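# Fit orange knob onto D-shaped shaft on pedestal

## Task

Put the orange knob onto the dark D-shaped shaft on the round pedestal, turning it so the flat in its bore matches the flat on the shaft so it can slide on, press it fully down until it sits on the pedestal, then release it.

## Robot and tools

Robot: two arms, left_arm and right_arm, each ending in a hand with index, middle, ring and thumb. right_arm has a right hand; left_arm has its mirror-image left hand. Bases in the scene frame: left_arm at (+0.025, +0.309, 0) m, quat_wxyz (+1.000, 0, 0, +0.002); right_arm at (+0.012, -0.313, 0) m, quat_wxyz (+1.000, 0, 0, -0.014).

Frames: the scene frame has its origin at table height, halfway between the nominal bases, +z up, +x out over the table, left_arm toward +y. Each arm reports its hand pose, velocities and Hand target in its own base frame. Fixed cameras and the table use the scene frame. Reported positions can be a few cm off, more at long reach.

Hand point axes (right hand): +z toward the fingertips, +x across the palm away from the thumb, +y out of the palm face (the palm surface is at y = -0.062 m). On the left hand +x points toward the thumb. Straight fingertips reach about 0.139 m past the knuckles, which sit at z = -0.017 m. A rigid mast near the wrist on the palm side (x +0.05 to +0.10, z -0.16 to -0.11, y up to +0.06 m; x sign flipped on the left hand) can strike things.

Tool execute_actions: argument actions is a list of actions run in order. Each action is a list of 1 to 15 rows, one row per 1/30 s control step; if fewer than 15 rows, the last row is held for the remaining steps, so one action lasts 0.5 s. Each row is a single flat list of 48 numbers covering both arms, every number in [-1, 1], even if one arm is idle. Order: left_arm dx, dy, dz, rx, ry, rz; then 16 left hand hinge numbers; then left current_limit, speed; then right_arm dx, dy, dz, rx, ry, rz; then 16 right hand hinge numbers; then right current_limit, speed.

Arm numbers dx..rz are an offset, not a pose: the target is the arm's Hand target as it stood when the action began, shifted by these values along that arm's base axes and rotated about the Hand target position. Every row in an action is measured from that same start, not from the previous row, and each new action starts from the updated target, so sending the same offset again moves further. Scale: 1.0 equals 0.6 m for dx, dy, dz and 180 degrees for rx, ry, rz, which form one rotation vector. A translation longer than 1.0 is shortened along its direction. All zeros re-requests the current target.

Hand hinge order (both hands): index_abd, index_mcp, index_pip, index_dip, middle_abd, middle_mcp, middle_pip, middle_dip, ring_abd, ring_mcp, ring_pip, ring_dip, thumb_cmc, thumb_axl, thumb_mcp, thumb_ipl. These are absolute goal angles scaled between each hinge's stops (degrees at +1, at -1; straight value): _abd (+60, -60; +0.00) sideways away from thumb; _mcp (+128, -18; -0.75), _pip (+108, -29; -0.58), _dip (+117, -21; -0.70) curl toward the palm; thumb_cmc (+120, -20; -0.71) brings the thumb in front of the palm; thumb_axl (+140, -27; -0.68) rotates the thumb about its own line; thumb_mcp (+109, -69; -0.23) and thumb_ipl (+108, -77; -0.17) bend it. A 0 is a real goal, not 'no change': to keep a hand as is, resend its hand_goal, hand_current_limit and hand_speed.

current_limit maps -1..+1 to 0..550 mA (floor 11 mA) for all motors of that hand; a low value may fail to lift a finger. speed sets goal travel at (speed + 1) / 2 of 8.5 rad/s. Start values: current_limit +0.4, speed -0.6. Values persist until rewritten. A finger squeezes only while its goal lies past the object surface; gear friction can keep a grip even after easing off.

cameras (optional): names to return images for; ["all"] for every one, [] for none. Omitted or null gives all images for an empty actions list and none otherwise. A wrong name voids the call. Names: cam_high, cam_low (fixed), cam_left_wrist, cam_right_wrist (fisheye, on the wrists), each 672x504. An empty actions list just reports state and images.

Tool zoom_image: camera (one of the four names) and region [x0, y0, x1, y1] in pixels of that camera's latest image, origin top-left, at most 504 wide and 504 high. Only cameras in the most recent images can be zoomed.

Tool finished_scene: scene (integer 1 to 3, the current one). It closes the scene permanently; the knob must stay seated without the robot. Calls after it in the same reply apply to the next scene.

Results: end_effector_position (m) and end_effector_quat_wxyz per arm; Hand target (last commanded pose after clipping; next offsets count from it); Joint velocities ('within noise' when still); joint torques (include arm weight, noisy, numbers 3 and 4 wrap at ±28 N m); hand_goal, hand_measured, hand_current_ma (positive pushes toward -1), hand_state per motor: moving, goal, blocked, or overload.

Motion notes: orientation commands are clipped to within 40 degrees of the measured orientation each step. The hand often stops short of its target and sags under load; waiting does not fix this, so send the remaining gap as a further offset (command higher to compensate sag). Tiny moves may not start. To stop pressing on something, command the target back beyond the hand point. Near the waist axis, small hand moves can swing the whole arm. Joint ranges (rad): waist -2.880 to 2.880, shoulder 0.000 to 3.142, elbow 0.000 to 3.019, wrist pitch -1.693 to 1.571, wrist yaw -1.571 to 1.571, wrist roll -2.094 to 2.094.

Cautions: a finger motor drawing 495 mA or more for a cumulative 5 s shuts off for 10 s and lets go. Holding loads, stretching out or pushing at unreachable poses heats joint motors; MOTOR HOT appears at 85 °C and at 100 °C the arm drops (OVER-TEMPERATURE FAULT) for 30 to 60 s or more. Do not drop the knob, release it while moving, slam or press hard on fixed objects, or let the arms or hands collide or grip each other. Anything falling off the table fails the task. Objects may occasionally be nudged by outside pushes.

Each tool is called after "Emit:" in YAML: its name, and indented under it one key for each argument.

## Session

Emit:
execute_actions:
  actions: []

Scene clock: 0.00 s.
left_arm: end_effector_position=(+0.4256, -0.2132, +0.3381) hand_goal=(+0.000, -0.754, -0.576, -0.696, +0.000, -0.754, -0.576, -0.696, +0.000, -0.754, -0.576, -0.696, -0.714, -0.678, -0.226, -0.168) hand_measured=(+0.000, -0.754, -0.576, -0.696, +0.000, -0.754, -0.576, -0.696, +0.000, -0.754, -0.576, -0.696, -0.714, -0.678, -0.226, -0.168) hand_current_ma=(+0, +0, +0, +0, +0, +0, +0, +0, +0, +0, +0, +0, +0, +0, +0, +0) hand_state=(goal, goal, goal, goal, goal, goal, goal, goal, goal, goal, goal, goal, goal, goal, goal, goal) hand_current_limit=0.40 hand_speed=-0.60 end_effector_quat_wxyz=(+0.225, +0.340, +0.689, +0.599) | right_arm: end_effector_position=(+0.3671, -0.0711, +0.1695) hand_goal=(+0.000, -0.754, -0.576, -0.696, +0.000, -0.754, -0.576, -0.696, +0.000, -0.754, -0.576, -0.696, -0.714, -0.678, -0.226, -0.168) hand_measured=(+0.000, -0.754, -0.576, -0.696, +0.000, -0.754, -0.576, -0.696, +0.000, -0.754, -0.576, -0.696, -0.714, -0.678, -0.226, -0.168) hand_current_ma=(+0, +0, +0, +0, +0, +0, +0, +0, +0, +0, +0, +0, +0, +0, +0, +0) hand_state=(goal, goal, goal, goal, goal, goal, goal, goal, goal, goal, goal, goal, goal, goal, goal, goal) hand_current_limit=0.40 hand_speed=-0.60 end_effector_quat_wxyz=(+0.636, +0.333, +0.666, +0.200)
Joint positions: left_arm=[-0.864 1.668 1.279 -1.43 -1.382 -1.724] | right_arm=[-0.446 1.635 0.1 1.42 -0.284 -0.835]
Joint velocities: within noise
Joint torques (N m): no reading
Heat: left arm: hottest elbow 35 °C; right arm: hottest elbow 32 °C.
Hand target: left_arm +0.4282, -0.2161, +0.3419; +0.229, +0.336, +0.692, +0.596 | right_arm +0.3687, -0.0720, +0.1700; +0.638, +0.333, +0.665, +0.200
camera_calibration:
cam_left_wrist: T_world_to_cam=[[0.374474, -0.638693, -0.672191, -0.10501], [-0.918245, -0.154722, -0.364538, 0.440335], [0.128825, 0.753746, -0.644415, 0.453413], [0, 0, 0, 1]] pos_world=[0.385247, -0.340698, 0.382118]
cam_right_wrist: T_world_to_cam=[[0.11234, -0.0906274, 0.989528, -0.185385], [-0.791073, -0.610783, 0.0338698, 0.202895], [0.601318, -0.786594, -0.140308, -0.124217], [0, 0, 0, 1]] pos_world=[0.256025, 0.00941528, 0.159143]

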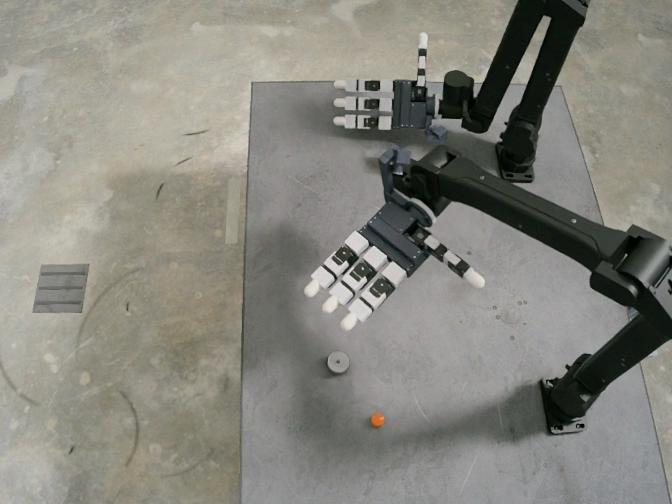

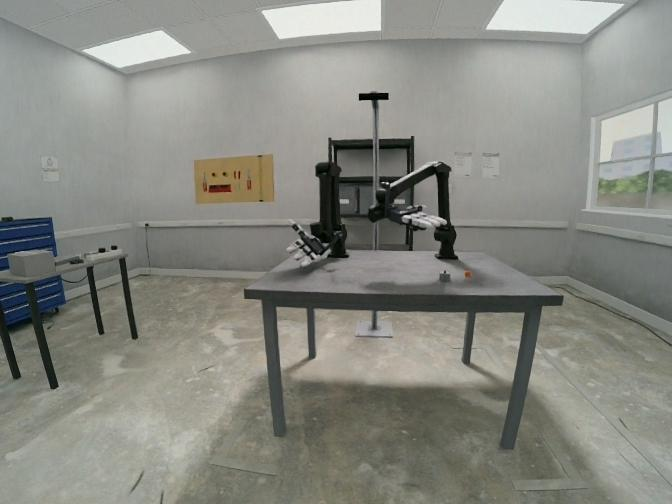

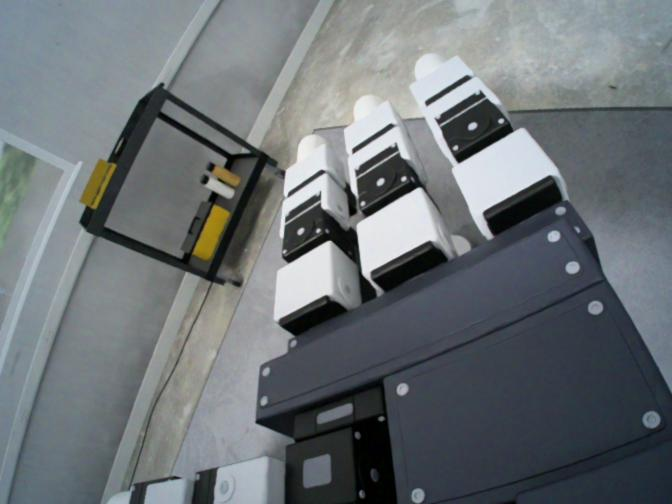

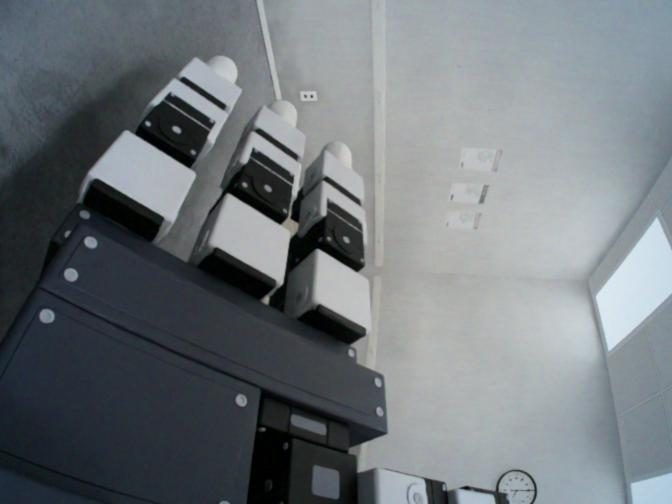

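Emit:
execute_actions:
  actions:
    - [[0.041,0.091,0,-0.0618,0.1362,-0.0577,-0.12,-0.754,-0.576,-0.696,0.12,-0.754,-0.576,-0.696,0,-1,-0.576,-0.696,-0.714,-0.678,-0.226,-0.168,0.4,-0.7,0,0,0,0,0,0,0,-0.754,-0.576,-0.696,0,-0.754,-0.576,-0.696,0,-0.754,-0.576,-0.696,-0.714,-0.678,-0.226,-0.168,0.4,-0.7]]
    - [[0.041,0.091,0,-0.0618,0.1362,-0.0577,-0.12,-0.754,-0.576,-0.696,0.12,-0.754,-0.576,-0.696,0,-1,-0.576,-0.696,-0.714,-0.678,-0.226,-0.168,0.4,-0.7,0,0,0,0,0,0,0,-0.754,-0.576,-0.696,0,-0.754,-0.576,-0.696,0,-0.754,-0.576,-0.696,-0.714,-0.678,-0.226,-0.168,0.4,-0.7]]
    - [[0.041,0.091,0,-0.0618,0.1362,-0.0577,-0.12,-0.754,-0.576,-0.696,0.12,-0.754,-0.576,-0.696,0,-1,-0.576,-0.696,-0.714,-0.678,-0.226,-0.168,0.4,-0.7,0,0,0,0,0,0,0,-0.754,-0.576,-0.696,0,-0.754,-0.576,-0.696,0,-0.754,-0.576,-0.696,-0.714,-0.678,-0.226,-0.168,0.4,-0.7]]
  cameras: ["cam_high", "cam_left_wrist"]

Scene clock: 13.90 s.
left_arm: end_effector_position=(+0.4951, -0.0508, +0.3322) hand_goal=(-0.120, -0.754, -0.576, -0.696, +0.120, -0.754, -0.576, -0.696, +0.000, -1.000, -0.576, -0.696, -0.714, -0.678, -0.226, -0.168) hand_measured=(-0.118, -0.754, -0.576, -0.696, +0.120, -0.752, -0.576, -0.696, +0.002, -0.996, -0.576, -0.696, -0.714, -0.678, -0.222, -0.168) hand_current_ma=(+1, +0, +0, +0, +0, +1, -1, +0, +1, +4, +0, +0, -1, +1, +7, +0) hand_state=(goal, goal, goal, goal, goal, goal, goal, goal, goal, goal, goal, goal, goal, goal, goal, goal) hand_current_limit=0.40 hand_speed=-0.70 end_effector_quat_wxyz=(+0.022, +0.697, +0.717, +0.018) | right_arm: end_effector_position=(+0.3671, -0.0711, +0.1695) hand_goal=(+0.000, -0.754, -0.576, -0.696, +0.000, -0.754, -0.576, -0.696, +0.000, -0.754, -0.576, -0.696, -0.714, -0.678, -0.226, -0.168) hand_measured=(+0.000, -0.758, -0.576, -0.696, +0.000, -0.758, -0.576, -0.696, +0.000, -0.758, -0.576, -0.696, -0.718, -0.678, -0.226, -0.168) hand_current_ma=(+0, -3, +0, +0, +0, -3, +0, +0, +0, -4, +0, +0, -3, +0, +0, +0) hand_state=(goal, goal, goal, goal, goal, goal, goal, goal, goal, goal, goal, goal, goal, goal, goal, goal) hand_current_limit=0.40 hand_speed=-0.70 end_effector_quat_wxyz=(+0.636, +0.333, +0.666, +0.200)
Joint positions: left_arm=[-0.184 1.405 1.561 -1.669 -0.006 -0.213] | right_arm=[-0.446 1.635 0.1 1.42 -0.284 -0.835]
Joint torques (N m): left_arm=[0.21 -10.46 10.25 -0.2 -0.09 0.12] | right_arm=[1.32 -7.71 3.12 2.19 -0.05 0.01]
Heat: left arm: hottest elbow 37 °C; right arm: hottest elbow 33 °C.
Hand target: left_arm +0.5021, -0.0522, +0.3417; +0.000, +0.702, +0.712, -0.001 | right_arm +0.3687, -0.0720, +0.1700; +0.638, +0.333, +0.665, +0.200
Off the commanded pose: left_arm 0.012 m, 4 deg | right_arm 0.002 m, 0 deg.
joint sent to its limit (left arm) — joint 4 (wrist pitch), lower limit. The joint targets are off in orientation, not in position.
camera_calibration:
cam_left_wrist: T_world_to_cam=[[-0.594336, -0.804171, 0.00861888, 0.213832], [-0.600331, 0.450765, 0.660616, 0.0598805], [-0.535133, 0.387454, -0.750675, 0.663609], [0, 0, 0, 1]] pos_world=[0.518156, -0.112152, 0.456754]
Images, in order (width x height): cam_high 672x504, cam_left_wrist 672x504.

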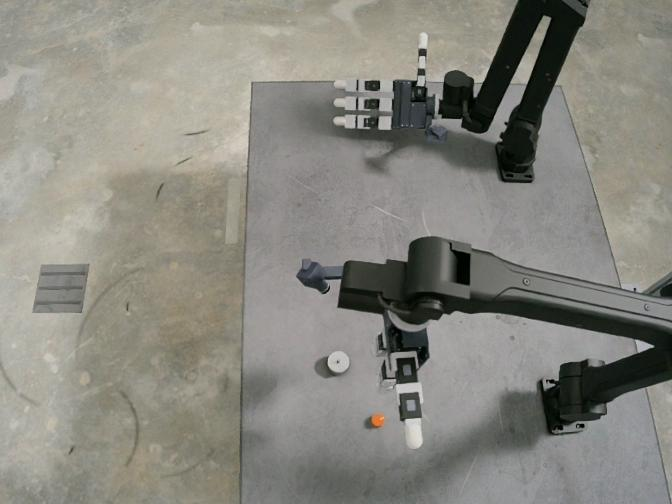

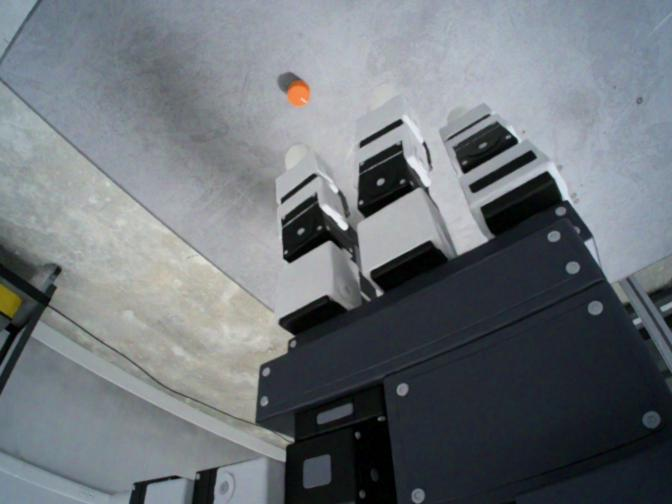

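Emit:
zoom_image:
  camera: "cam_left_wrist"
  region: [278, 70, 320, 112]

Emit:
zoom_image:
  camera: "cam_high"
  region: [310, 340, 400, 430]

Scaled by 12.000 from the camera's 672x504 image, which has a finer 960x720 frame.

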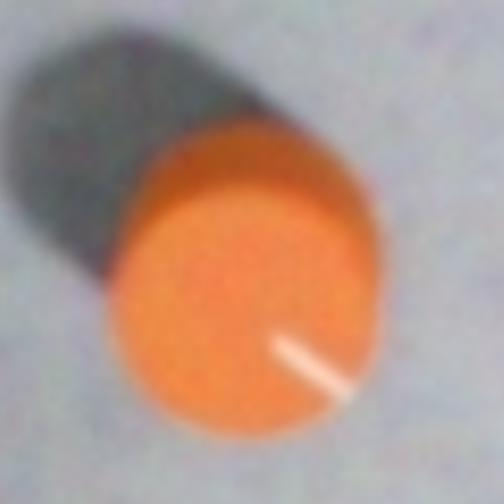

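Scaled by 5.600 from the camera's 672x504 image, which has a finer 960x720 frame.

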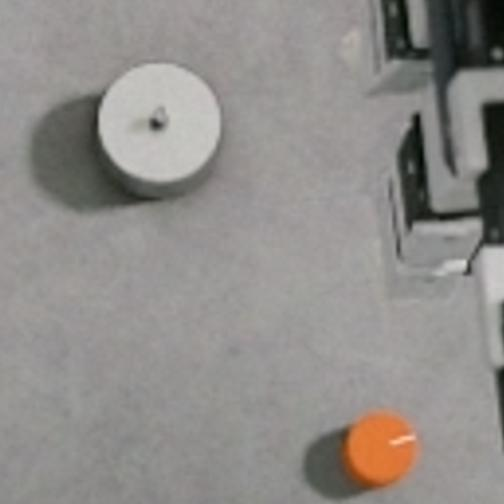

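Emit:
execute_actions:
  actions:
    - [[0.09,-0.18,-0.13,0,0,0,-0.12,-0.754,-0.576,-0.696,0.12,-0.754,-0.576,-0.696,0,-1,-0.576,-0.696,-0.714,-0.678,-0.226,-0.168,0.4,-0.7,0,0,0,0,0,0,0,-0.754,-0.576,-0.696,0,-0.754,-0.576,-0.696,0,-0.754,-0.576,-0.696,-0.714,-0.678,-0.226,-0.168,0.4,-0.7]]
    - [[0,0,0,0,0,0,-0.12,-0.754,-0.576,-0.696,0.12,-0.754,-0.576,-0.696,0,-1,-0.576,-0.696,-0.714,-0.678,-0.226,-0.168,0.4,-0.7,0,0,0,0,0,0,0,-0.754,-0.576,-0.696,0,-0.754,-0.576,-0.696,0,-0.754,-0.576,-0.696,-0.714,-0.678,-0.226,-0.168,0.4,-0.7]]
  cameras: ["cam_left_wrist"]

Scene clock: 23.70 s.
left_arm: end_effector_position=(+0.5484, -0.1560, +0.2510) hand_goal=(-0.120, -0.754, -0.576, -0.696, +0.120, -0.754, -0.576, -0.696, +0.000, -1.000, -0.576, -0.696, -0.714, -0.678, -0.226, -0.168) hand_measured=(-0.120, -0.752, -0.576, -0.696, +0.118, -0.754, -0.576, -0.696, +0.000, -0.996, -0.576, -0.696, -0.714, -0.678, -0.222, -0.168) hand_current_ma=(+0, +1, +0, +0, -1, +1, -1, +0, +0, +4, +0, +0, +0, +1, +5, +0) hand_state=(goal, goal, goal, goal, goal, goal, goal, goal, goal, goal, goal, goal, goal, goal, goal, goal) hand_current_limit=0.40 hand_speed=-0.70 end_effector_quat_wxyz=(-0.010, +0.706, +0.708, -0.007) | right_arm: end_effector_position=(+0.3671, -0.0711, +0.1695) hand_goal=(+0.000, -0.754, -0.576, -0.696, +0.000, -0.754, -0.576, -0.696, +0.000, -0.754, -0.576, -0.696, -0.714, -0.678, -0.226, -0.168) hand_measured=(+0.000, -0.758, -0.576, -0.696, +0.000, -0.758, -0.576, -0.696, +0.000, -0.758, -0.576, -0.696, -0.718, -0.678, -0.226, -0.168) hand_current_ma=(+0, -3, +0, +0, +0, -3, +0, +0, +0, -4, +0, +0, -3, +0, +0, +0) hand_state=(goal, goal, goal, goal, goal, goal, goal, goal, goal, goal, goal, goal, goal, goal, goal, goal) hand_current_limit=0.40 hand_speed=-0.70 end_effector_quat_wxyz=(+0.636, +0.333, +0.666, +0.200)
Joint positions: left_arm=[-0.366 1.653 1.648 -1.59 0.004 -0.369] | right_arm=[-0.446 1.635 0.1 1.42 -0.284 -0.835]
Joint torques (N m): left_arm=[-0.44 -14.68 10.61 -0.38 -0.21 -0.24] | right_arm=[1.32 -7.71 3.12 2.18 -0.06 0.01]
Heat: left arm: hottest elbow 40 °C; right arm: hottest elbow 33 °C.
Hand target: left_arm +0.5560, -0.1604, +0.2637; +0.000, +0.702, +0.712, -0.001 | right_arm +0.3687, -0.0720, +0.1700; +0.638, +0.333, +0.665, +0.200
Off the commanded pose: left_arm 0.015 m, 1 deg | right_arm 0.002 m, 0 deg.
camera_calibration:
cam_left_wrist: T_world_to_cam=[[-0.61262, -0.78879, 0.0500706, 0.163562], [-0.53274, 0.458893, 0.71106, 0.144446], [-0.583854, 0.408935, -0.701347, 0.689667], [0, 0, 0, 1]] pos_world=[0.579818, -0.219298, 0.372796]
Images, in order (width x height): cam_left_wrist 672x504.

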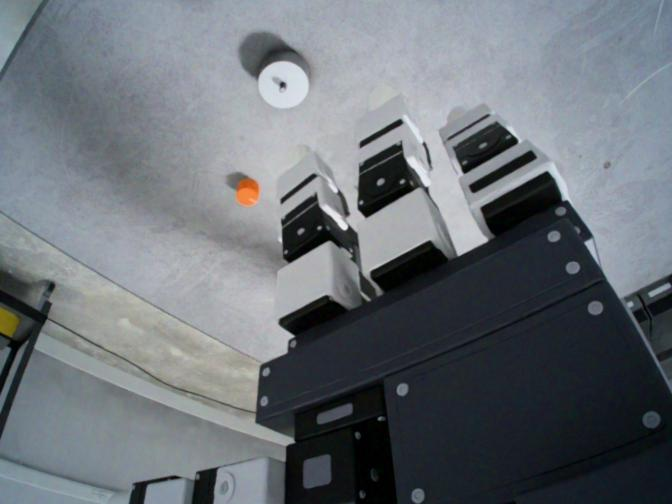

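Emit:
zoom_image:
  camera: "cam_left_wrist"
  region: [248, 44, 318, 114]

Emit:
zoom_image:
  camera: "cam_left_wrist"
  region: [270, 72, 294, 96]

Emit:
zoom_image:
  camera: "cam_left_wrist"
  region: [232, 174, 264, 206]

Scaled by 7.200 from the camera's 672x504 image, which has a finer 960x720 frame.

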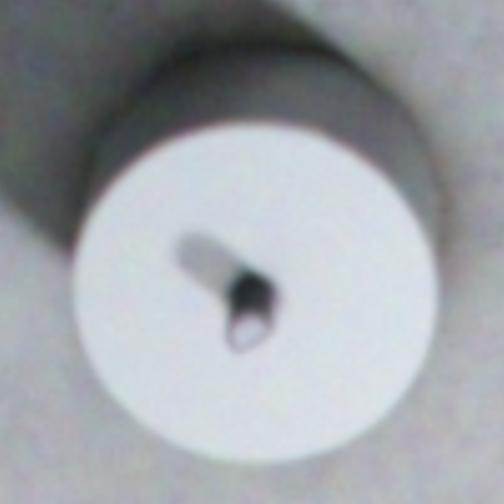

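Scaled by 21.000 from the camera's 672x504 image, which has a finer 960x720 frame.

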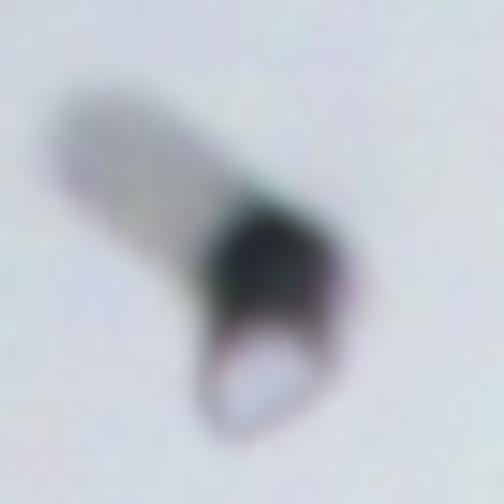

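Scaled by 15.750 from the camera's 672x504 image, which has a finer 960x720 frame.

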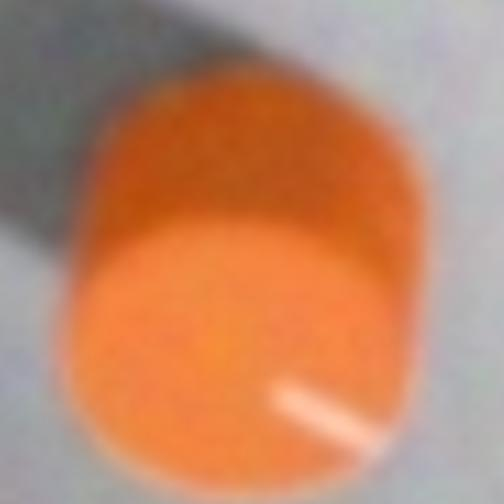

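Emit:
execute_actions:
  actions:
    - [[0.02,-0.07,-0.11,0,0,0,-0.12,-0.754,-0.576,-0.696,0.12,-0.754,-0.576,-0.696,0,-1,-0.576,-0.696,-0.714,-0.678,-0.226,-0.168,0.4,-0.7,0,0,0,0,0,0,0,-0.754,-0.576,-0.696,0,-0.754,-0.576,-0.696,0,-0.754,-0.576,-0.696,-0.714,-0.678,-0.226,-0.168,0.4,-0.7]]
    - [[0,0,0,0,0,0,-0.12,-0.754,-0.576,-0.696,0.12,-0.754,-0.576,-0.696,0,-1,-0.576,-0.696,-0.714,-0.678,-0.226,-0.168,0.4,-0.7,0,0,0,0,0,0,0,-0.754,-0.576,-0.696,0,-0.754,-0.576,-0.696,0,-0.754,-0.576,-0.696,-0.714,-0.678,-0.226,-0.168,0.4,-0.7]]
  cameras: ["cam_left_wrist"]

Scene clock: 33.97 s.
left_arm: end_effector_position=(+0.5647, -0.2055, +0.1930) hand_goal=(-0.120, -0.754, -0.576, -0.696, +0.120, -0.754, -0.576, -0.696, +0.000, -1.000, -0.576, -0.696, -0.714, -0.678, -0.226, -0.168) hand_measured=(-0.120, -0.754, -0.576, -0.696, +0.118, -0.754, -0.578, -0.696, +0.000, -0.998, -0.576, -0.696, -0.714, -0.678, -0.222, -0.168) hand_current_ma=(+0, +0, +0, +0, -1, +0, -1, +0, +0, +3, +0, +0, +0, +1, +5, +0) hand_state=(goal, goal, goal, goal, goal, goal, goal, goal, goal, goal, goal, goal, goal, goal, goal, goal) hand_current_limit=0.40 hand_speed=-0.70 end_effector_quat_wxyz=(-0.008, +0.710, +0.704, -0.004) | right_arm: end_effector_position=(+0.3671, -0.0711, +0.1695) hand_goal=(+0.000, -0.754, -0.576, -0.696, +0.000, -0.754, -0.576, -0.696, +0.000, -0.754, -0.576, -0.696, -0.714, -0.678, -0.226, -0.168) hand_measured=(+0.000, -0.758, -0.576, -0.696, +0.000, -0.758, -0.576, -0.696, +0.000, -0.758, -0.576, -0.696, -0.718, -0.678, -0.226, -0.168) hand_current_ma=(+0, -3, +0, +0, +0, -3, +0, +0, +0, -4, +0, +0, -3, +0, +0, +0) hand_state=(goal, goal, goal, goal, goal, goal, goal, goal, goal, goal, goal, goal, goal, goal, goal, goal) hand_current_limit=0.40 hand_speed=-0.70 end_effector_quat_wxyz=(+0.636, +0.333, +0.666, +0.200)
Joint positions: left_arm=[-0.442 1.751 1.622 -1.459 0.002 -0.434] | right_arm=[-0.446 1.635 0.1 1.42 -0.284 -0.835]
Joint torques (N m): left_arm=[0.32 -17.14 7.91 0.32 -0.13 -0.24] | right_arm=[1.32 -7.71 3.14 2.18 -0.05 0.01]
Heat: left arm: hottest elbow 41 °C; right arm: hottest elbow 33 °C.
Hand target: left_arm +0.5680, -0.2024, +0.1980; +0.000, +0.702, +0.712, -0.001 | right_arm +0.3687, -0.0720, +0.1700; +0.638, +0.333, +0.665, +0.200
Off the commanded pose: left_arm 0.007 m, 2 deg | right_arm 0.002 m, 0 deg.
camera_calibration:
cam_left_wrist: T_world_to_cam=[[-0.620858, -0.782628, 0.0450497, 0.144343], [-0.532957, 0.463541, 0.707875, 0.218828], [-0.574885, 0.41548, -0.704899, 0.675715], [0, 0, 0, 1]] pos_world=[0.594701, -0.269215, 0.314906]
Images, in order (width x height): cam_left_wrist 672x504.

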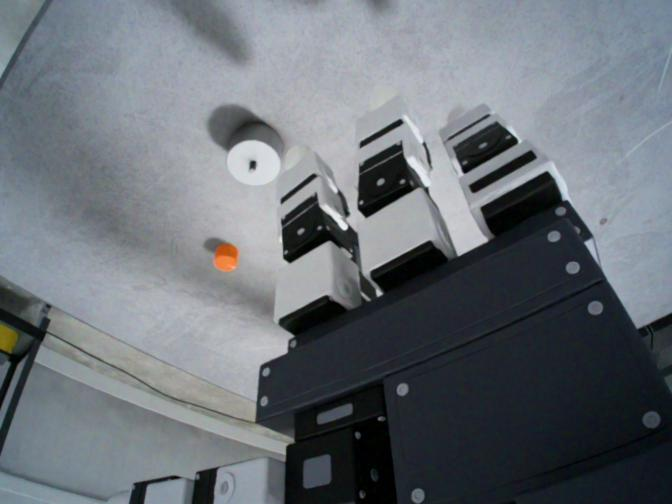

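Emit:
zoom_image:
  camera: "cam_left_wrist"
  region: [240, 152, 264, 176]

Emit:
zoom_image:
  camera: "cam_left_wrist"
  region: [218, 118, 288, 188]

Emit:
zoom_image:
  camera: "cam_left_wrist"
  region: [208, 240, 240, 272]

Scaled by 21.000 from the camera's 672x504 image, which has a finer 960x720 frame.

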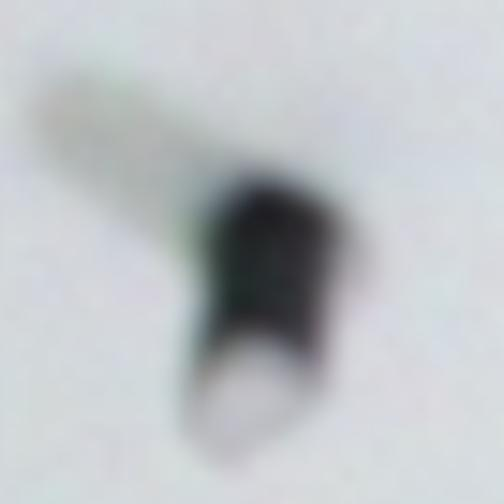

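Scaled by 7.200 from the camera's 672x504 image, which has a finer 960x720 frame.

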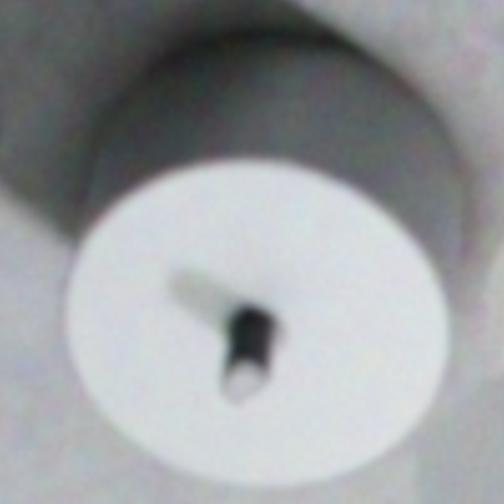

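Scaled by 15.750 from the camera's 672x504 image, which has a finer 960x720 frame.

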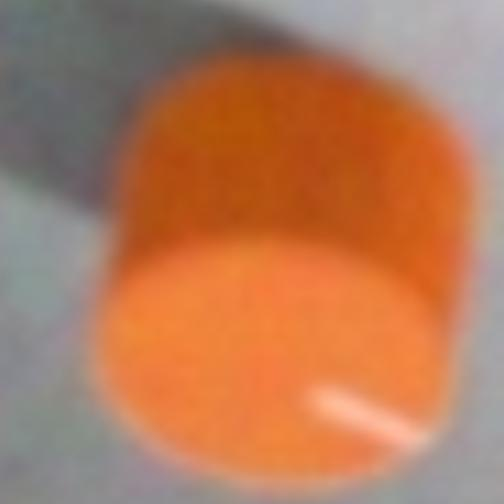

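Emit:
execute_actions:
  actions:
    - [[-0.12,0.13,0.015,0,0,0,-0.12,-0.754,-0.576,-0.696,0.12,-0.754,-0.576,-0.696,0,-1,-0.576,-0.696,-0.714,-0.678,-0.226,-0.168,0.4,-0.7,0,0,0,0,0,0,0,-0.754,-0.576,-0.696,0,-0.754,-0.576,-0.696,0,-0.754,-0.576,-0.696,-0.714,-0.678,-0.226,-0.168,0.4,-0.7]]
  cameras: ["cam_left_wrist"]

Scene clock: 48.07 s.
left_arm: end_effector_position=(+0.4878, -0.1172, +0.2037) hand_goal=(-0.120, -0.754, -0.576, -0.696, +0.120, -0.754, -0.576, -0.696, +0.000, -1.000, -0.576, -0.696, -0.714, -0.678, -0.226, -0.168) hand_measured=(-0.118, -0.754, -0.576, -0.696, +0.120, -0.754, -0.576, -0.696, +0.000, -0.996, -0.574, -0.696, -0.714, -0.678, -0.222, -0.168) hand_current_ma=(+1, +0, +0, +0, +0, +0, +0, +0, +0, +5, +1, +0, +0, +1, +5, +0) hand_state=(goal, goal, goal, goal, goal, goal, goal, goal, goal, goal, goal, goal, goal, goal, goal, goal) hand_current_limit=0.40 hand_speed=-0.70 end_effector_quat_wxyz=(-0.008, +0.695, +0.719, -0.003) | right_arm: end_effector_position=(+0.3671, -0.0711, +0.1695) hand_goal=(+0.000, -0.754, -0.576, -0.696, +0.000, -0.754, -0.576, -0.696, +0.000, -0.754, -0.576, -0.696, -0.714, -0.678, -0.226, -0.168) hand_measured=(+0.000, -0.758, -0.576, -0.696, +0.000, -0.758, -0.576, -0.696, +0.000, -0.758, -0.576, -0.696, -0.718, -0.678, -0.226, -0.168) hand_current_ma=(+0, -3, +0, +0, +0, -3, +0, +0, +0, -4, +0, +0, -3, +0, +0, +0) hand_state=(goal, goal, goal, goal, goal, goal, goal, goal, goal, goal, goal, goal, goal, goal, goal, goal) hand_current_limit=0.40 hand_speed=-0.70 end_effector_quat_wxyz=(+0.636, +0.333, +0.666, +0.200)
Joint positions: left_arm=[-0.339 1.481 1.32 -1.427 -0.001 -0.374] | right_arm=[-0.446 1.635 0.1 1.42 -0.284 -0.835]
Joint torques (N m): left_arm=[-0.32 -11.63 8.84 0.42 -0.05 0.12] | right_arm=[1.38 -7.71 3.12 2.19 -0.06 0.01]
Heat: left arm: hottest elbow 41 °C; right arm: hottest elbow 33 °C.
Hand target: left_arm +0.4960, -0.1243, +0.2068; +0.000, +0.702, +0.712, -0.001 | right_arm +0.3687, -0.0720, +0.1700; +0.638, +0.333, +0.665, +0.200
Off the commanded pose: left_arm 0.011 m, 2 deg | right_arm 0.002 m, 0 deg.
camera_calibration:
cam_left_wrist: T_world_to_cam=[[-0.587498, -0.808056, 0.0434945, 0.146296], [-0.552401, 0.439741, 0.708153, 0.136086], [-0.591353, 0.392012, -0.704718, 0.607672], [0, 0, 0, 1]] pos_world=[0.520471, -0.179842, 0.325505]
Images, in order (width x height): cam_left_wrist 672x504.

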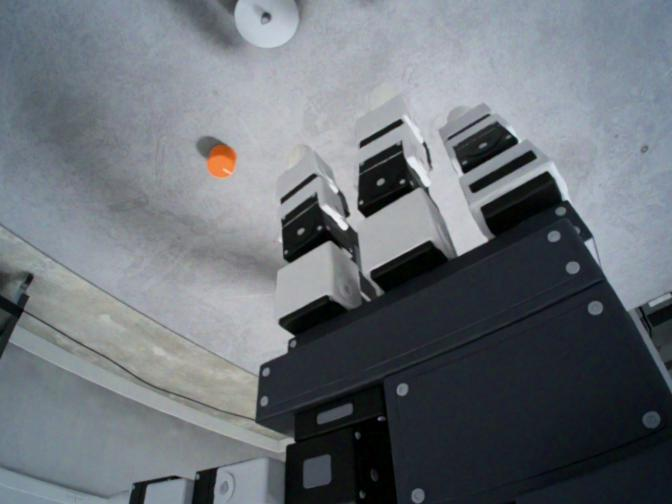

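Emit:
zoom_image:
  camera: "cam_left_wrist"
  region: [252, 4, 276, 28]

Emit:
zoom_image:
  camera: "cam_left_wrist"
  region: [202, 142, 242, 182]

Emit:
zoom_image:
  camera: "cam_left_wrist"
  region: [232, 0, 302, 52]

Scaled by 21.000 from the camera's 672x504 image, which has a finer 960x720 frame.

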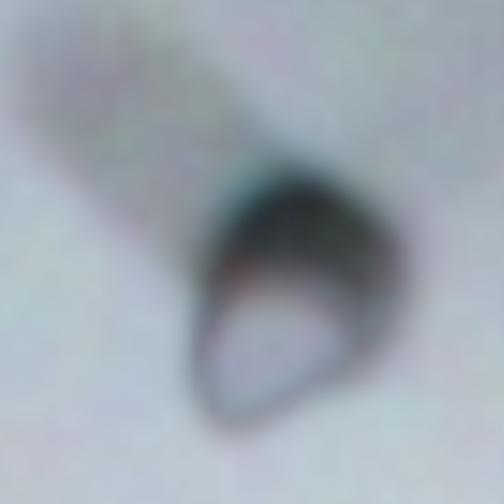

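Scaled by 12.600 from the camera's 672x504 image, which has a finer 960x720 frame.

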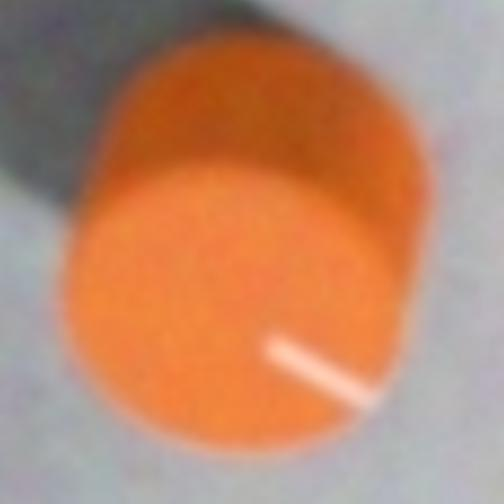

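Scaled by 7.200 from the camera's 672x504 image, which has a finer 960x720 frame.

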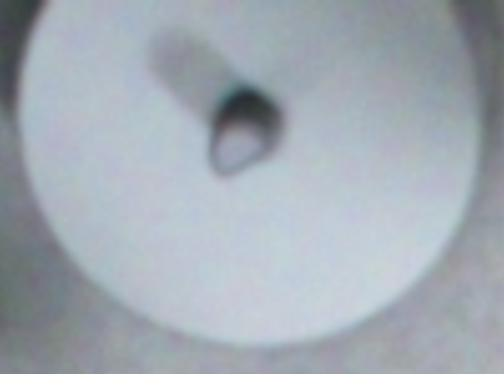

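Emit:
zoom_image:
  camera: "cam_left_wrist"
  region: [259, 14, 271, 26]

Scaled by 42.000 from the camera's 672x504 image, which has a finer 960x720 frame.

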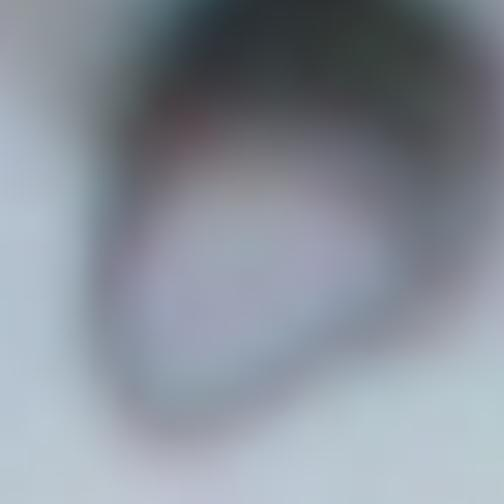

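Emit:
zoom_image:
  camera: "cam_left_wrist"
  region: [270, 70, 410, 180]

Scaled by 3.600 from the camera's 672x504 image, which has a finer 960x720 frame.

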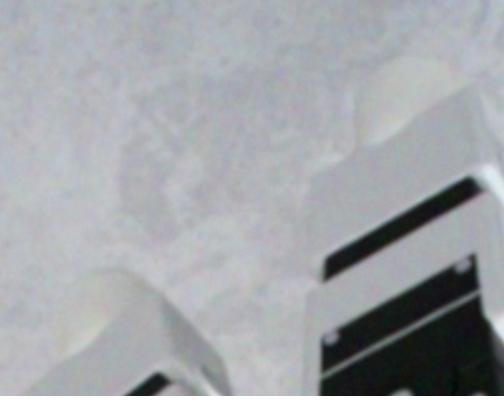

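Emit:
execute_actions:
  actions:
    - [[-0.010,0.224,-0.03,0,0.0052,0.0233,-0.12,-0.754,-0.576,-0.696,0.12,-0.754,-0.576,-0.696,0,-1,-0.576,-0.696,-0.714,-0.678,-0.226,-0.168,0.4,-0.7,0,0,0,0,0,0,0,-0.754,-0.576,-0.696,0,-0.754,-0.576,-0.696,0,-0.754,-0.576,-0.696,-0.714,-0.678,-0.226,-0.168,0.4,-0.7]]
    - [[0,0,-0.05,0,0,0,-0.12,-0.754,-0.576,-0.696,0.12,-0.754,-0.576,-0.696,0,-1,-0.576,-0.696,-0.714,-0.678,-0.226,-0.168,0.4,-0.7,0,0,0,0,0,0,0,-0.754,-0.576,-0.696,0,-0.754,-0.576,-0.696,0,-0.754,-0.576,-0.696,-0.714,-0.678,-0.226,-0.168,0.4,-0.7]]
  cameras: ["cam_left_wrist"]

Emit:
zoom_image:
  camera: "cam_left_wrist"
  region: [280, 60, 400, 180]

Scene clock: 75.87 s.
left_arm: end_effector_position=(+0.4870, +0.0089, +0.1621) hand_goal=(-0.120, -0.754, -0.576, -0.696, +0.120, -0.754, -0.576, -0.696, +0.000, -1.000, -0.576, -0.696, -0.714, -0.678, -0.226, -0.168) hand_measured=(-0.118, -0.754, -0.576, -0.696, +0.120, -0.754, -0.576, -0.696, +0.000, -0.996, -0.574, -0.696, -0.714, -0.678, -0.222, -0.168) hand_current_ma=(+1, +0, +0, +0, +0, +0, +0, +0, +0, +3, +1, +0, +0, +1, +5, +0) hand_state=(goal, goal, goal, goal, goal, goal, goal, goal, goal, goal, goal, goal, goal, goal, goal, goal) hand_current_limit=0.40 hand_speed=-0.70 end_effector_quat_wxyz=(-0.007, +0.672, +0.741, -0.007) | right_arm: end_effector_position=(+0.3671, -0.0711, +0.1695) hand_goal=(+0.000, -0.754, -0.576, -0.696, +0.000, -0.754, -0.576, -0.696, +0.000, -0.754, -0.576, -0.696, -0.714, -0.678, -0.226, -0.168) hand_measured=(+0.000, -0.758, -0.576, -0.696, +0.000, -0.758, -0.576, -0.696, +0.000, -0.758, -0.576, -0.696, -0.718, -0.678, -0.226, -0.168) hand_current_ma=(+0, -3, +0, +0, +0, -3, +0, +0, +0, -4, +0, +0, -3, +0, +0, +0) hand_state=(goal, goal, goal, goal, goal, goal, goal, goal, goal, goal, goal, goal, goal, goal, goal, goal) hand_current_limit=0.40 hand_speed=-0.70 end_effector_quat_wxyz=(+0.636, +0.333, +0.666, +0.200)
Joint positions: left_arm=[-0.052 1.447 1.173 -1.316 0.002 -0.149] | right_arm=[-0.446 1.635 0.1 1.42 -0.284 -0.835]
Joint torques (N m): left_arm=[0.38 -10.99 7.32 0.47 -0.09 0.11] | right_arm=[1.38 -7.71 3.12 2.18 -0.06 0.01]
Heat: left arm: hottest elbow 46 °C; right arm: hottest elbow 33 °C.
Hand target: left_arm +0.4900, +0.0101, +0.1589; -0.006, +0.676, +0.737, -0.007 | right_arm +0.3687, -0.0720, +0.1700; +0.638, +0.333, +0.665, +0.200
Off the commanded pose: left_arm 0.004 m, 1 deg | right_arm 0.002 m, 0 deg.
camera_calibration:
cam_left_wrist: T_world_to_cam=[[-0.535594, -0.842956, 0.0506345, 0.223382], [-0.57655, 0.40882, 0.707429, 0.121732], [-0.617032, 0.349702, -0.704968, 0.541211], [0, 0, 0, 1]] pos_world=[0.523771, -0.050728, 0.284109]
Images, in order (width x height): cam_left_wrist 672x504.

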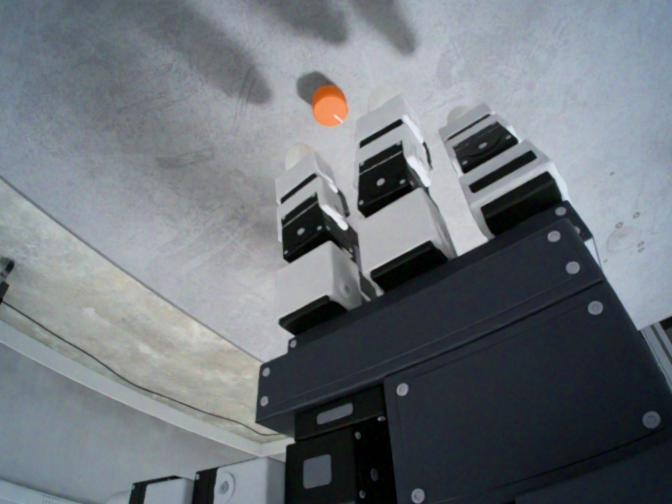

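Scaled by 4.200 from the camera's 672x504 image, which has a finer 960x720 frame.

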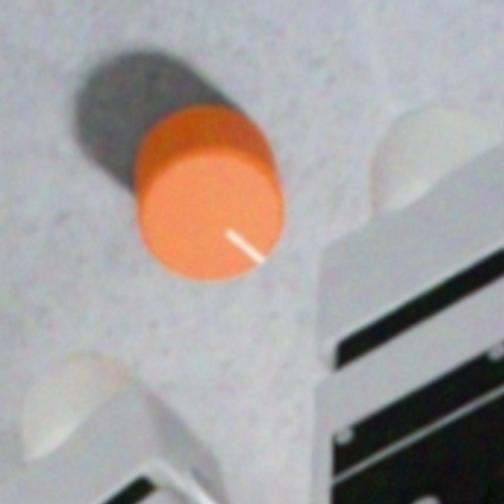

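Emit:
execute_actions:
  actions:
    - [[0,0.0087,-0.032,0,0,0,-0.12,-0.754,-0.576,-0.696,0.12,-0.754,-0.576,-0.696,0,-1,-0.576,-0.696,-0.714,-0.678,-0.226,-0.168,0.4,-0.7,0,0,0,0,0,0,0,-0.754,-0.576,-0.696,0,-0.754,-0.576,-0.696,0,-0.754,-0.576,-0.696,-0.714,-0.678,-0.226,-0.168,0.4,-0.7]]
  cameras: ["cam_left_wrist"]

Emit:
zoom_image:
  camera: "cam_left_wrist"
  region: [280, 60, 400, 180]

Scene clock: 81.93 s.
left_arm: end_effector_position=(+0.4874, +0.0140, +0.1440) hand_goal=(-0.120, -0.754, -0.576, -0.696, +0.120, -0.754, -0.576, -0.696, +0.000, -1.000, -0.576, -0.696, -0.714, -0.678, -0.226, -0.168) hand_measured=(-0.118, -0.754, -0.576, -0.696, +0.120, -0.754, -0.576, -0.696, +0.000, -0.998, -0.574, -0.696, -0.714, -0.678, -0.222, -0.168) hand_current_ma=(+1, +0, +0, +0, +0, +0, +0, +0, +0, +3, +1, +0, +0, +1, +5, +0) hand_state=(goal, goal, goal, goal, goal, goal, goal, goal, goal, goal, goal, goal, goal, goal, goal, goal) hand_current_limit=0.40 hand_speed=-0.70 end_effector_quat_wxyz=(-0.006, +0.672, +0.741, -0.006) | right_arm: end_effector_position=(+0.3671, -0.0711, +0.1695) hand_goal=(+0.000, -0.754, -0.576, -0.696, +0.000, -0.754, -0.576, -0.696, +0.000, -0.754, -0.576, -0.696, -0.714, -0.678, -0.226, -0.168) hand_measured=(+0.000, -0.758, -0.576, -0.696, +0.000, -0.758, -0.576, -0.696, +0.000, -0.758, -0.576, -0.696, -0.718, -0.678, -0.226, -0.168) hand_current_ma=(+0, -3, +0, +0, +0, -3, +0, +0, +0, -4, +0, +0, -3, +0, +0, +0) hand_state=(goal, goal, goal, goal, goal, goal, goal, goal, goal, goal, goal, goal, goal, goal, goal, goal) hand_current_limit=0.40 hand_speed=-0.70 end_effector_quat_wxyz=(+0.636, +0.333, +0.666, +0.200)
Joint positions: left_arm=[-0.04 1.46 1.137 -1.265 0.002 -0.137] | right_arm=[-0.446 1.635 0.1 1.42 -0.284 -0.835]
Joint torques (N m): left_arm=[0.32 -10.93 7.17 0.5 -0.11 0.12] | right_arm=[1.38 -7.71 3.12 2.18 -0.06 0.01]
Heat: left arm: hottest elbow 45 °C; right arm: hottest elbow 33 °C.
Hand target: left_arm +0.4900, +0.0153, +0.1396; -0.006, +0.676, +0.737, -0.007 | right_arm +0.3687, -0.0720, +0.1700; +0.638, +0.333, +0.665, +0.200
Off the commanded pose: left_arm 0.005 m, 1 deg | right_arm 0.002 m, 0 deg.
camera_calibration:
cam_left_wrist: T_world_to_cam=[[-0.53573, -0.842926, 0.0496852, 0.228971], [-0.578131, 0.409052, 0.706004, 0.133653], [-0.615433, 0.349503, -0.706463, 0.526354], [0, 0, 0, 1]] pos_world=[0.523871, -0.045628, 0.266113]
Images, in order (width x height): cam_left_wrist 672x504.

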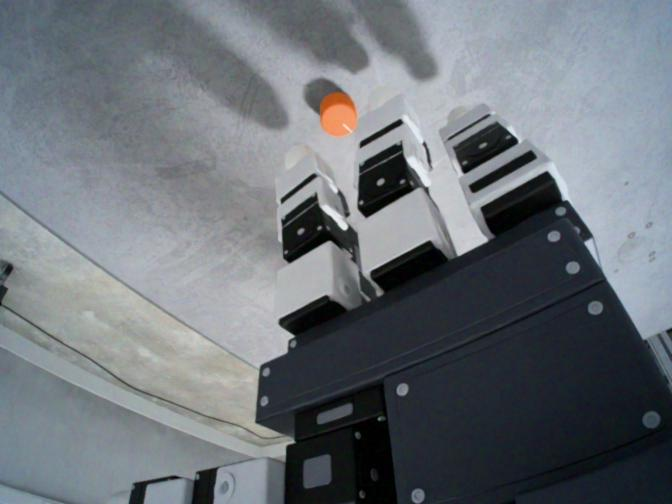

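Scaled by 4.200 from the camera's 672x504 image, which has a finer 960x720 frame.

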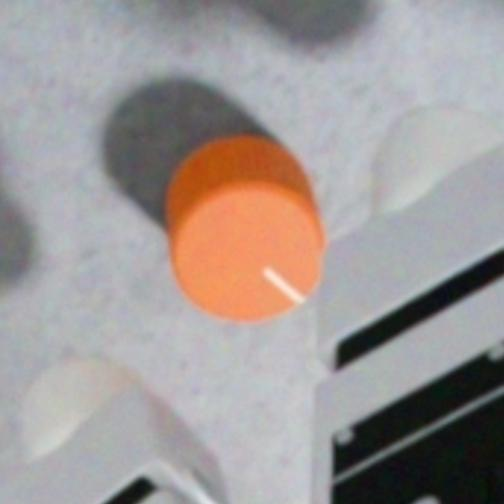

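Emit:
execute_actions:
  actions:
    - [[0,0,-0.01,0,-0.0055,0,-0.12,-0.754,-0.576,-0.696,0.12,-0.754,-0.576,-0.696,0,-1,-0.576,-0.696,-0.714,-0.678,-0.226,-0.168,0.4,-0.7,0,0,0,0,0,0,0,-0.754,-0.576,-0.696,0,-0.754,-0.576,-0.696,0,-0.754,-0.576,-0.696,-0.714,-0.678,-0.226,-0.168,0.4,-0.7]]
    - [[0,0,-0.0205,0,0,0,-0.12,-0.754,-0.576,-0.696,0.12,-0.754,-0.576,-0.696,0,-1,-0.576,-0.696,-0.714,-0.678,-0.226,-0.168,0.4,-0.7,0,0,0,0,0,0,0,-0.754,-0.576,-0.696,0,-0.754,-0.576,-0.696,0,-0.754,-0.576,-0.696,-0.714,-0.678,-0.226,-0.168,0.4,-0.7]]
  cameras: ["cam_left_wrist"]

Emit:
zoom_image:
  camera: "cam_left_wrist"
  region: [280, 60, 400, 180]

Scene clock: 87.33 s.
left_arm: end_effector_position=(+0.4882, +0.0140, +0.1277) hand_goal=(-0.120, -0.754, -0.576, -0.696, +0.120, -0.754, -0.576, -0.696, +0.000, -1.000, -0.576, -0.696, -0.714, -0.678, -0.226, -0.168) hand_measured=(-0.118, -0.754, -0.576, -0.696, +0.120, -0.754, -0.576, -0.696, +0.000, -0.998, -0.574, -0.696, -0.714, -0.678, -0.222, -0.168) hand_current_ma=(+1, +0, +0, +0, +0, +0, +0, +0, +0, +3, +1, +0, +0, +1, +5, +0) hand_state=(goal, goal, goal, goal, goal, goal, goal, goal, goal, goal, goal, goal, goal, goal, goal, goal) hand_current_limit=0.40 hand_speed=-0.70 end_effector_quat_wxyz=(+0.002, +0.672, +0.741, +0.001) | right_arm: end_effector_position=(+0.3671, -0.0711, +0.1695) hand_goal=(+0.000, -0.754, -0.576, -0.696, +0.000, -0.754, -0.576, -0.696, +0.000, -0.754, -0.576, -0.696, -0.714, -0.678, -0.226, -0.168) hand_measured=(+0.000, -0.758, -0.576, -0.696, +0.000, -0.758, -0.576, -0.696, +0.000, -0.758, -0.576, -0.696, -0.718, -0.678, -0.226, -0.168) hand_current_ma=(+0, -3, +0, +0, +0, -3, +0, +0, +0, -4, +0, +0, -3, +0, +0, +0) hand_state=(goal, goal, goal, goal, goal, goal, goal, goal, goal, goal, goal, goal, goal, goal, goal, goal) hand_current_limit=0.40 hand_speed=-0.70 end_effector_quat_wxyz=(+0.636, +0.333, +0.666, +0.200)
Joint positions: left_arm=[-0.04 1.465 1.092 -1.194 0.002 -0.137] | right_arm=[-0.446 1.635 0.1 1.42 -0.284 -0.835]
Joint torques (N m): left_arm=[0.26 -10.64 6.97 0.55 -0.12 0.12] | right_arm=[1.32 -7.71 3.14 2.17 -0.06 0.01]
Heat: left arm: hottest elbow 45 °C; right arm: hottest elbow 32 °C.
Hand target: left_arm +0.4901, +0.0153, +0.1214; +0.000, +0.676, +0.737, -0.001 | right_arm +0.3687, -0.0720, +0.1700; +0.638, +0.333, +0.665, +0.200
Off the commanded pose: left_arm 0.007 m, 1 deg | right_arm 0.002 m, 0 deg.
camera_calibration:
cam_left_wrist: T_world_to_cam=[[-0.53671, -0.842876, 0.0387489, 0.232109], [-0.59333, 0.409664, 0.692918, 0.154658], [-0.599918, 0.348905, -0.719975, 0.509622], [0, 0, 0, 1]] pos_world=[0.52207, -0.045528, 0.250755]
Images, in order (width x height): cam_left_wrist 672x504.

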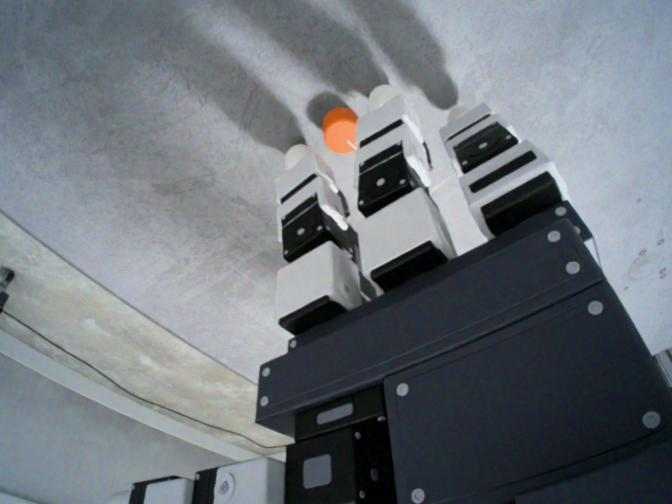

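Scaled by 4.200 from the camera's 672x504 image, which has a finer 960x720 frame.

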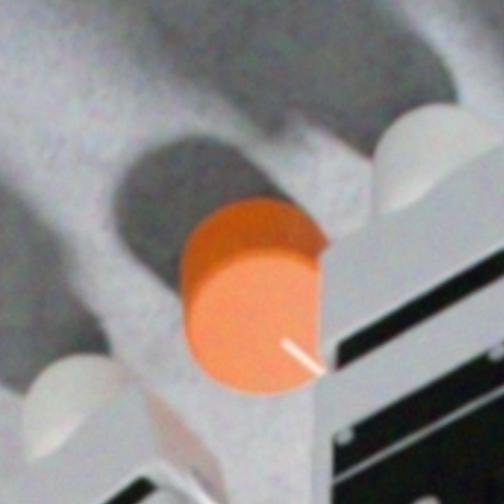

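Emit:
execute_actions:
  actions:
    - [[-0.0033,0.002,-0.005,0,0,0,-0.12,-0.754,-0.576,-0.696,0.12,-0.754,-0.576,-0.696,0,-1,-0.576,-0.696,-0.714,-0.678,-0.226,-0.168,0.4,-0.7,0,0,0,0,0,0,0,-0.754,-0.576,-0.696,0,-0.754,-0.576,-0.696,0,-0.754,-0.576,-0.696,-0.714,-0.678,-0.226,-0.168,0.4,-0.7]]

Emit:
execute_actions:
  actions:
    - [[0,0,-0.005,0,0,0,-0.12,-0.754,-0.576,-0.696,0.12,-0.754,-0.576,-0.696,0,-1,-0.576,-0.696,-0.714,-0.678,-0.226,-0.168,0.4,-0.7,0,0,0,0,0,0,0,-0.754,-0.576,-0.696,0,-0.754,-0.576,-0.696,0,-0.754,-0.576,-0.696,-0.714,-0.678,-0.226,-0.168,0.4,-0.7]]
  cameras: ["cam_left_wrist"]

Emit:
zoom_image:
  camera: "cam_left_wrist"
  region: [280, 60, 400, 180]

Scene clock: 95.57 s.
left_arm: end_effector_position=(+0.4873, +0.0146, +0.1251) hand_goal=(-0.120, -0.754, -0.576, -0.696, +0.120, -0.754, -0.576, -0.696, +0.000, -1.000, -0.576, -0.696, -0.714, -0.678, -0.226, -0.168) hand_measured=(-0.118, -0.752, -0.576, -0.696, +0.120, -0.754, -0.576, -0.696, +0.000, -0.998, -0.574, -0.696, -0.714, -0.678, -0.222, -0.168) hand_current_ma=(+1, +1, +1, +0, +0, +0, +0, +0, +0, +3, +1, +0, +0, +1, +5, +0) hand_state=(goal, goal, goal, goal, goal, goal, goal, goal, goal, goal, goal, goal, goal, goal, goal, goal) hand_current_limit=0.40 hand_speed=-0.70 end_effector_quat_wxyz=(+0.002, +0.672, +0.740, +0.001) | right_arm: end_effector_position=(+0.3671, -0.0711, +0.1695) hand_goal=(+0.000, -0.754, -0.576, -0.696, +0.000, -0.754, -0.576, -0.696, +0.000, -0.754, -0.576, -0.696, -0.714, -0.678, -0.226, -0.168) hand_measured=(+0.000, -0.758, -0.576, -0.696, +0.000, -0.758, -0.576, -0.696, +0.000, -0.758, -0.576, -0.696, -0.718, -0.678, -0.226, -0.168) hand_current_ma=(+0, -3, +0, +0, +0, -3, +0, +0, +0, -4, +0, +0, -3, +0, +0, +0) hand_state=(goal, goal, goal, goal, goal, goal, goal, goal, goal, goal, goal, goal, goal, goal, goal, goal) hand_current_limit=0.40 hand_speed=-0.70 end_effector_quat_wxyz=(+0.636, +0.333, +0.666, +0.200)
Joint positions: left_arm=[-0.038 1.465 1.084 -1.186 0.002 -0.134] | right_arm=[-0.446 1.635 0.1 1.42 -0.284 -0.835]
Joint torques (N m): left_arm=[0.5 -10.81 6.71 0.59 -0.11 0.13] | right_arm=[1.32 -7.71 3.14 2.18 -0.06 0.01]
Heat: left arm: hottest elbow 45 °C; right arm: hottest elbow 32 °C.
Hand target: left_arm +0.4881, +0.0165, +0.1184; +0.000, +0.676, +0.737, -0.001 | right_arm +0.3687, -0.0720, +0.1700; +0.638, +0.333, +0.665, +0.200
Off the commanded pose: left_arm 0.007 m, 1 deg | right_arm 0.002 m, 0 deg.

Scene clock: 96.27 s.
left_arm: end_effector_position=(+0.4877, +0.0146, +0.1250) hand_goal=(-0.120, -0.754, -0.576, -0.696, +0.120, -0.754, -0.576, -0.696, +0.000, -1.000, -0.576, -0.696, -0.714, -0.678, -0.226, -0.168) hand_measured=(-0.118, -0.756, -0.578, -0.696, +0.120, -0.756, -0.576, -0.696, +0.000, -0.998, -0.574, -0.696, -0.714, -0.678, -0.222, -0.168) hand_current_ma=(+1, -2, -1, +0, +0, -2, +0, +0, +0, +3, +1, +0, +0, +1, +5, +0) hand_state=(goal, goal, goal, goal, goal, goal, goal, goal, goal, goal, goal, goal, goal, goal, goal, goal) hand_current_limit=0.40 hand_speed=-0.70 end_effector_quat_wxyz=(+0.003, +0.672, +0.740, +0.001) | right_arm: end_effector_position=(+0.3671, -0.0711, +0.1695) hand_goal=(+0.000, -0.754, -0.576, -0.696, +0.000, -0.754, -0.576, -0.696, +0.000, -0.754, -0.576, -0.696, -0.714, -0.678, -0.226, -0.168) hand_measured=(+0.000, -0.758, -0.576, -0.696, +0.000, -0.758, -0.576, -0.696, +0.000, -0.758, -0.576, -0.696, -0.718, -0.678, -0.226, -0.168) hand_current_ma=(+0, -3, +0, +0, +0, -3, +0, +0, +0, -4, +0, +0, -3, +0, +0, +0) hand_state=(goal, goal, goal, goal, goal, goal, goal, goal, goal, goal, goal, goal, goal, goal, goal, goal) hand_current_limit=0.40 hand_speed=-0.70 end_effector_quat_wxyz=(+0.636, +0.333, +0.666, +0.200)
Joint positions: left_arm=[-0.038 1.465 1.084 -1.182 0.002 -0.134] | right_arm=[-0.446 1.635 0.1 1.42 -0.284 -0.835]
Joint torques (N m): left_arm=[0.44 -10.58 6.38 0.8 -0.12 0.13] | right_arm=[1.38 -7.71 3.12 2.19 -0.05 0.01]
Heat: left arm: hottest elbow 45 °C; right arm: hottest elbow 32 °C.
Hand target: left_arm +0.4880, +0.0166, +0.1153; +0.000, +0.676, +0.737, -0.001 | right_arm +0.3687, -0.0720, +0.1700; +0.638, +0.333, +0.665, +0.200
Off the commanded pose: left_arm 0.010 m, 1 deg | right_arm 0.002 m, 0 deg.
camera_calibration:
cam_left_wrist: T_world_to_cam=[[-0.537467, -0.842456, 0.0373836, 0.23304], [-0.594891, 0.410201, 0.69126, 0.157054], [-0.59769, 0.34929, -0.721639, 0.506261], [0, 0, 0, 1]] pos_world=[0.521269, -0.0449295, 0.248061]
Images, in order (width x height): cam_left_wrist 672x504.

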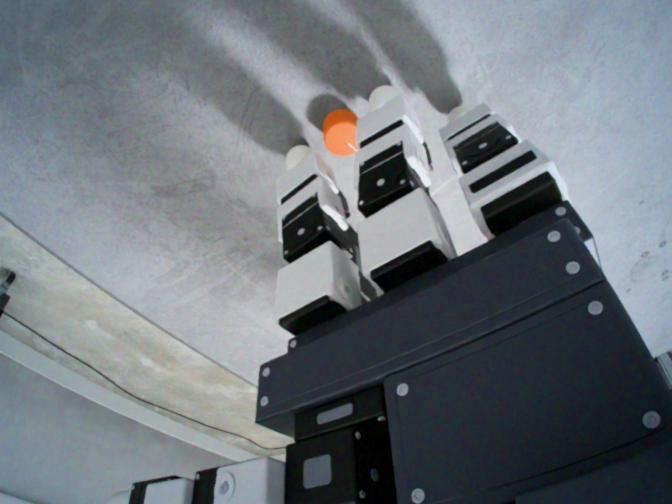

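Scaled by 4.200 from the camera's 672x504 image, which has a finer 960x720 frame.

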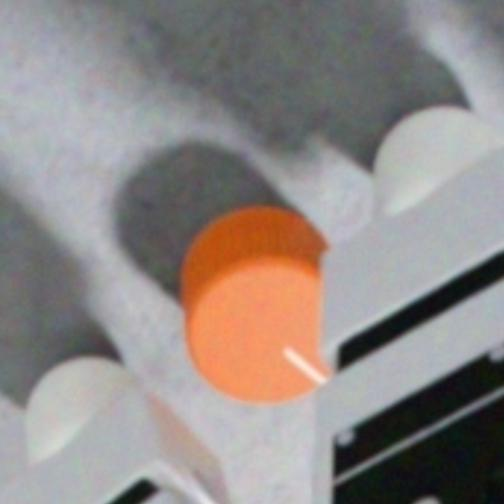

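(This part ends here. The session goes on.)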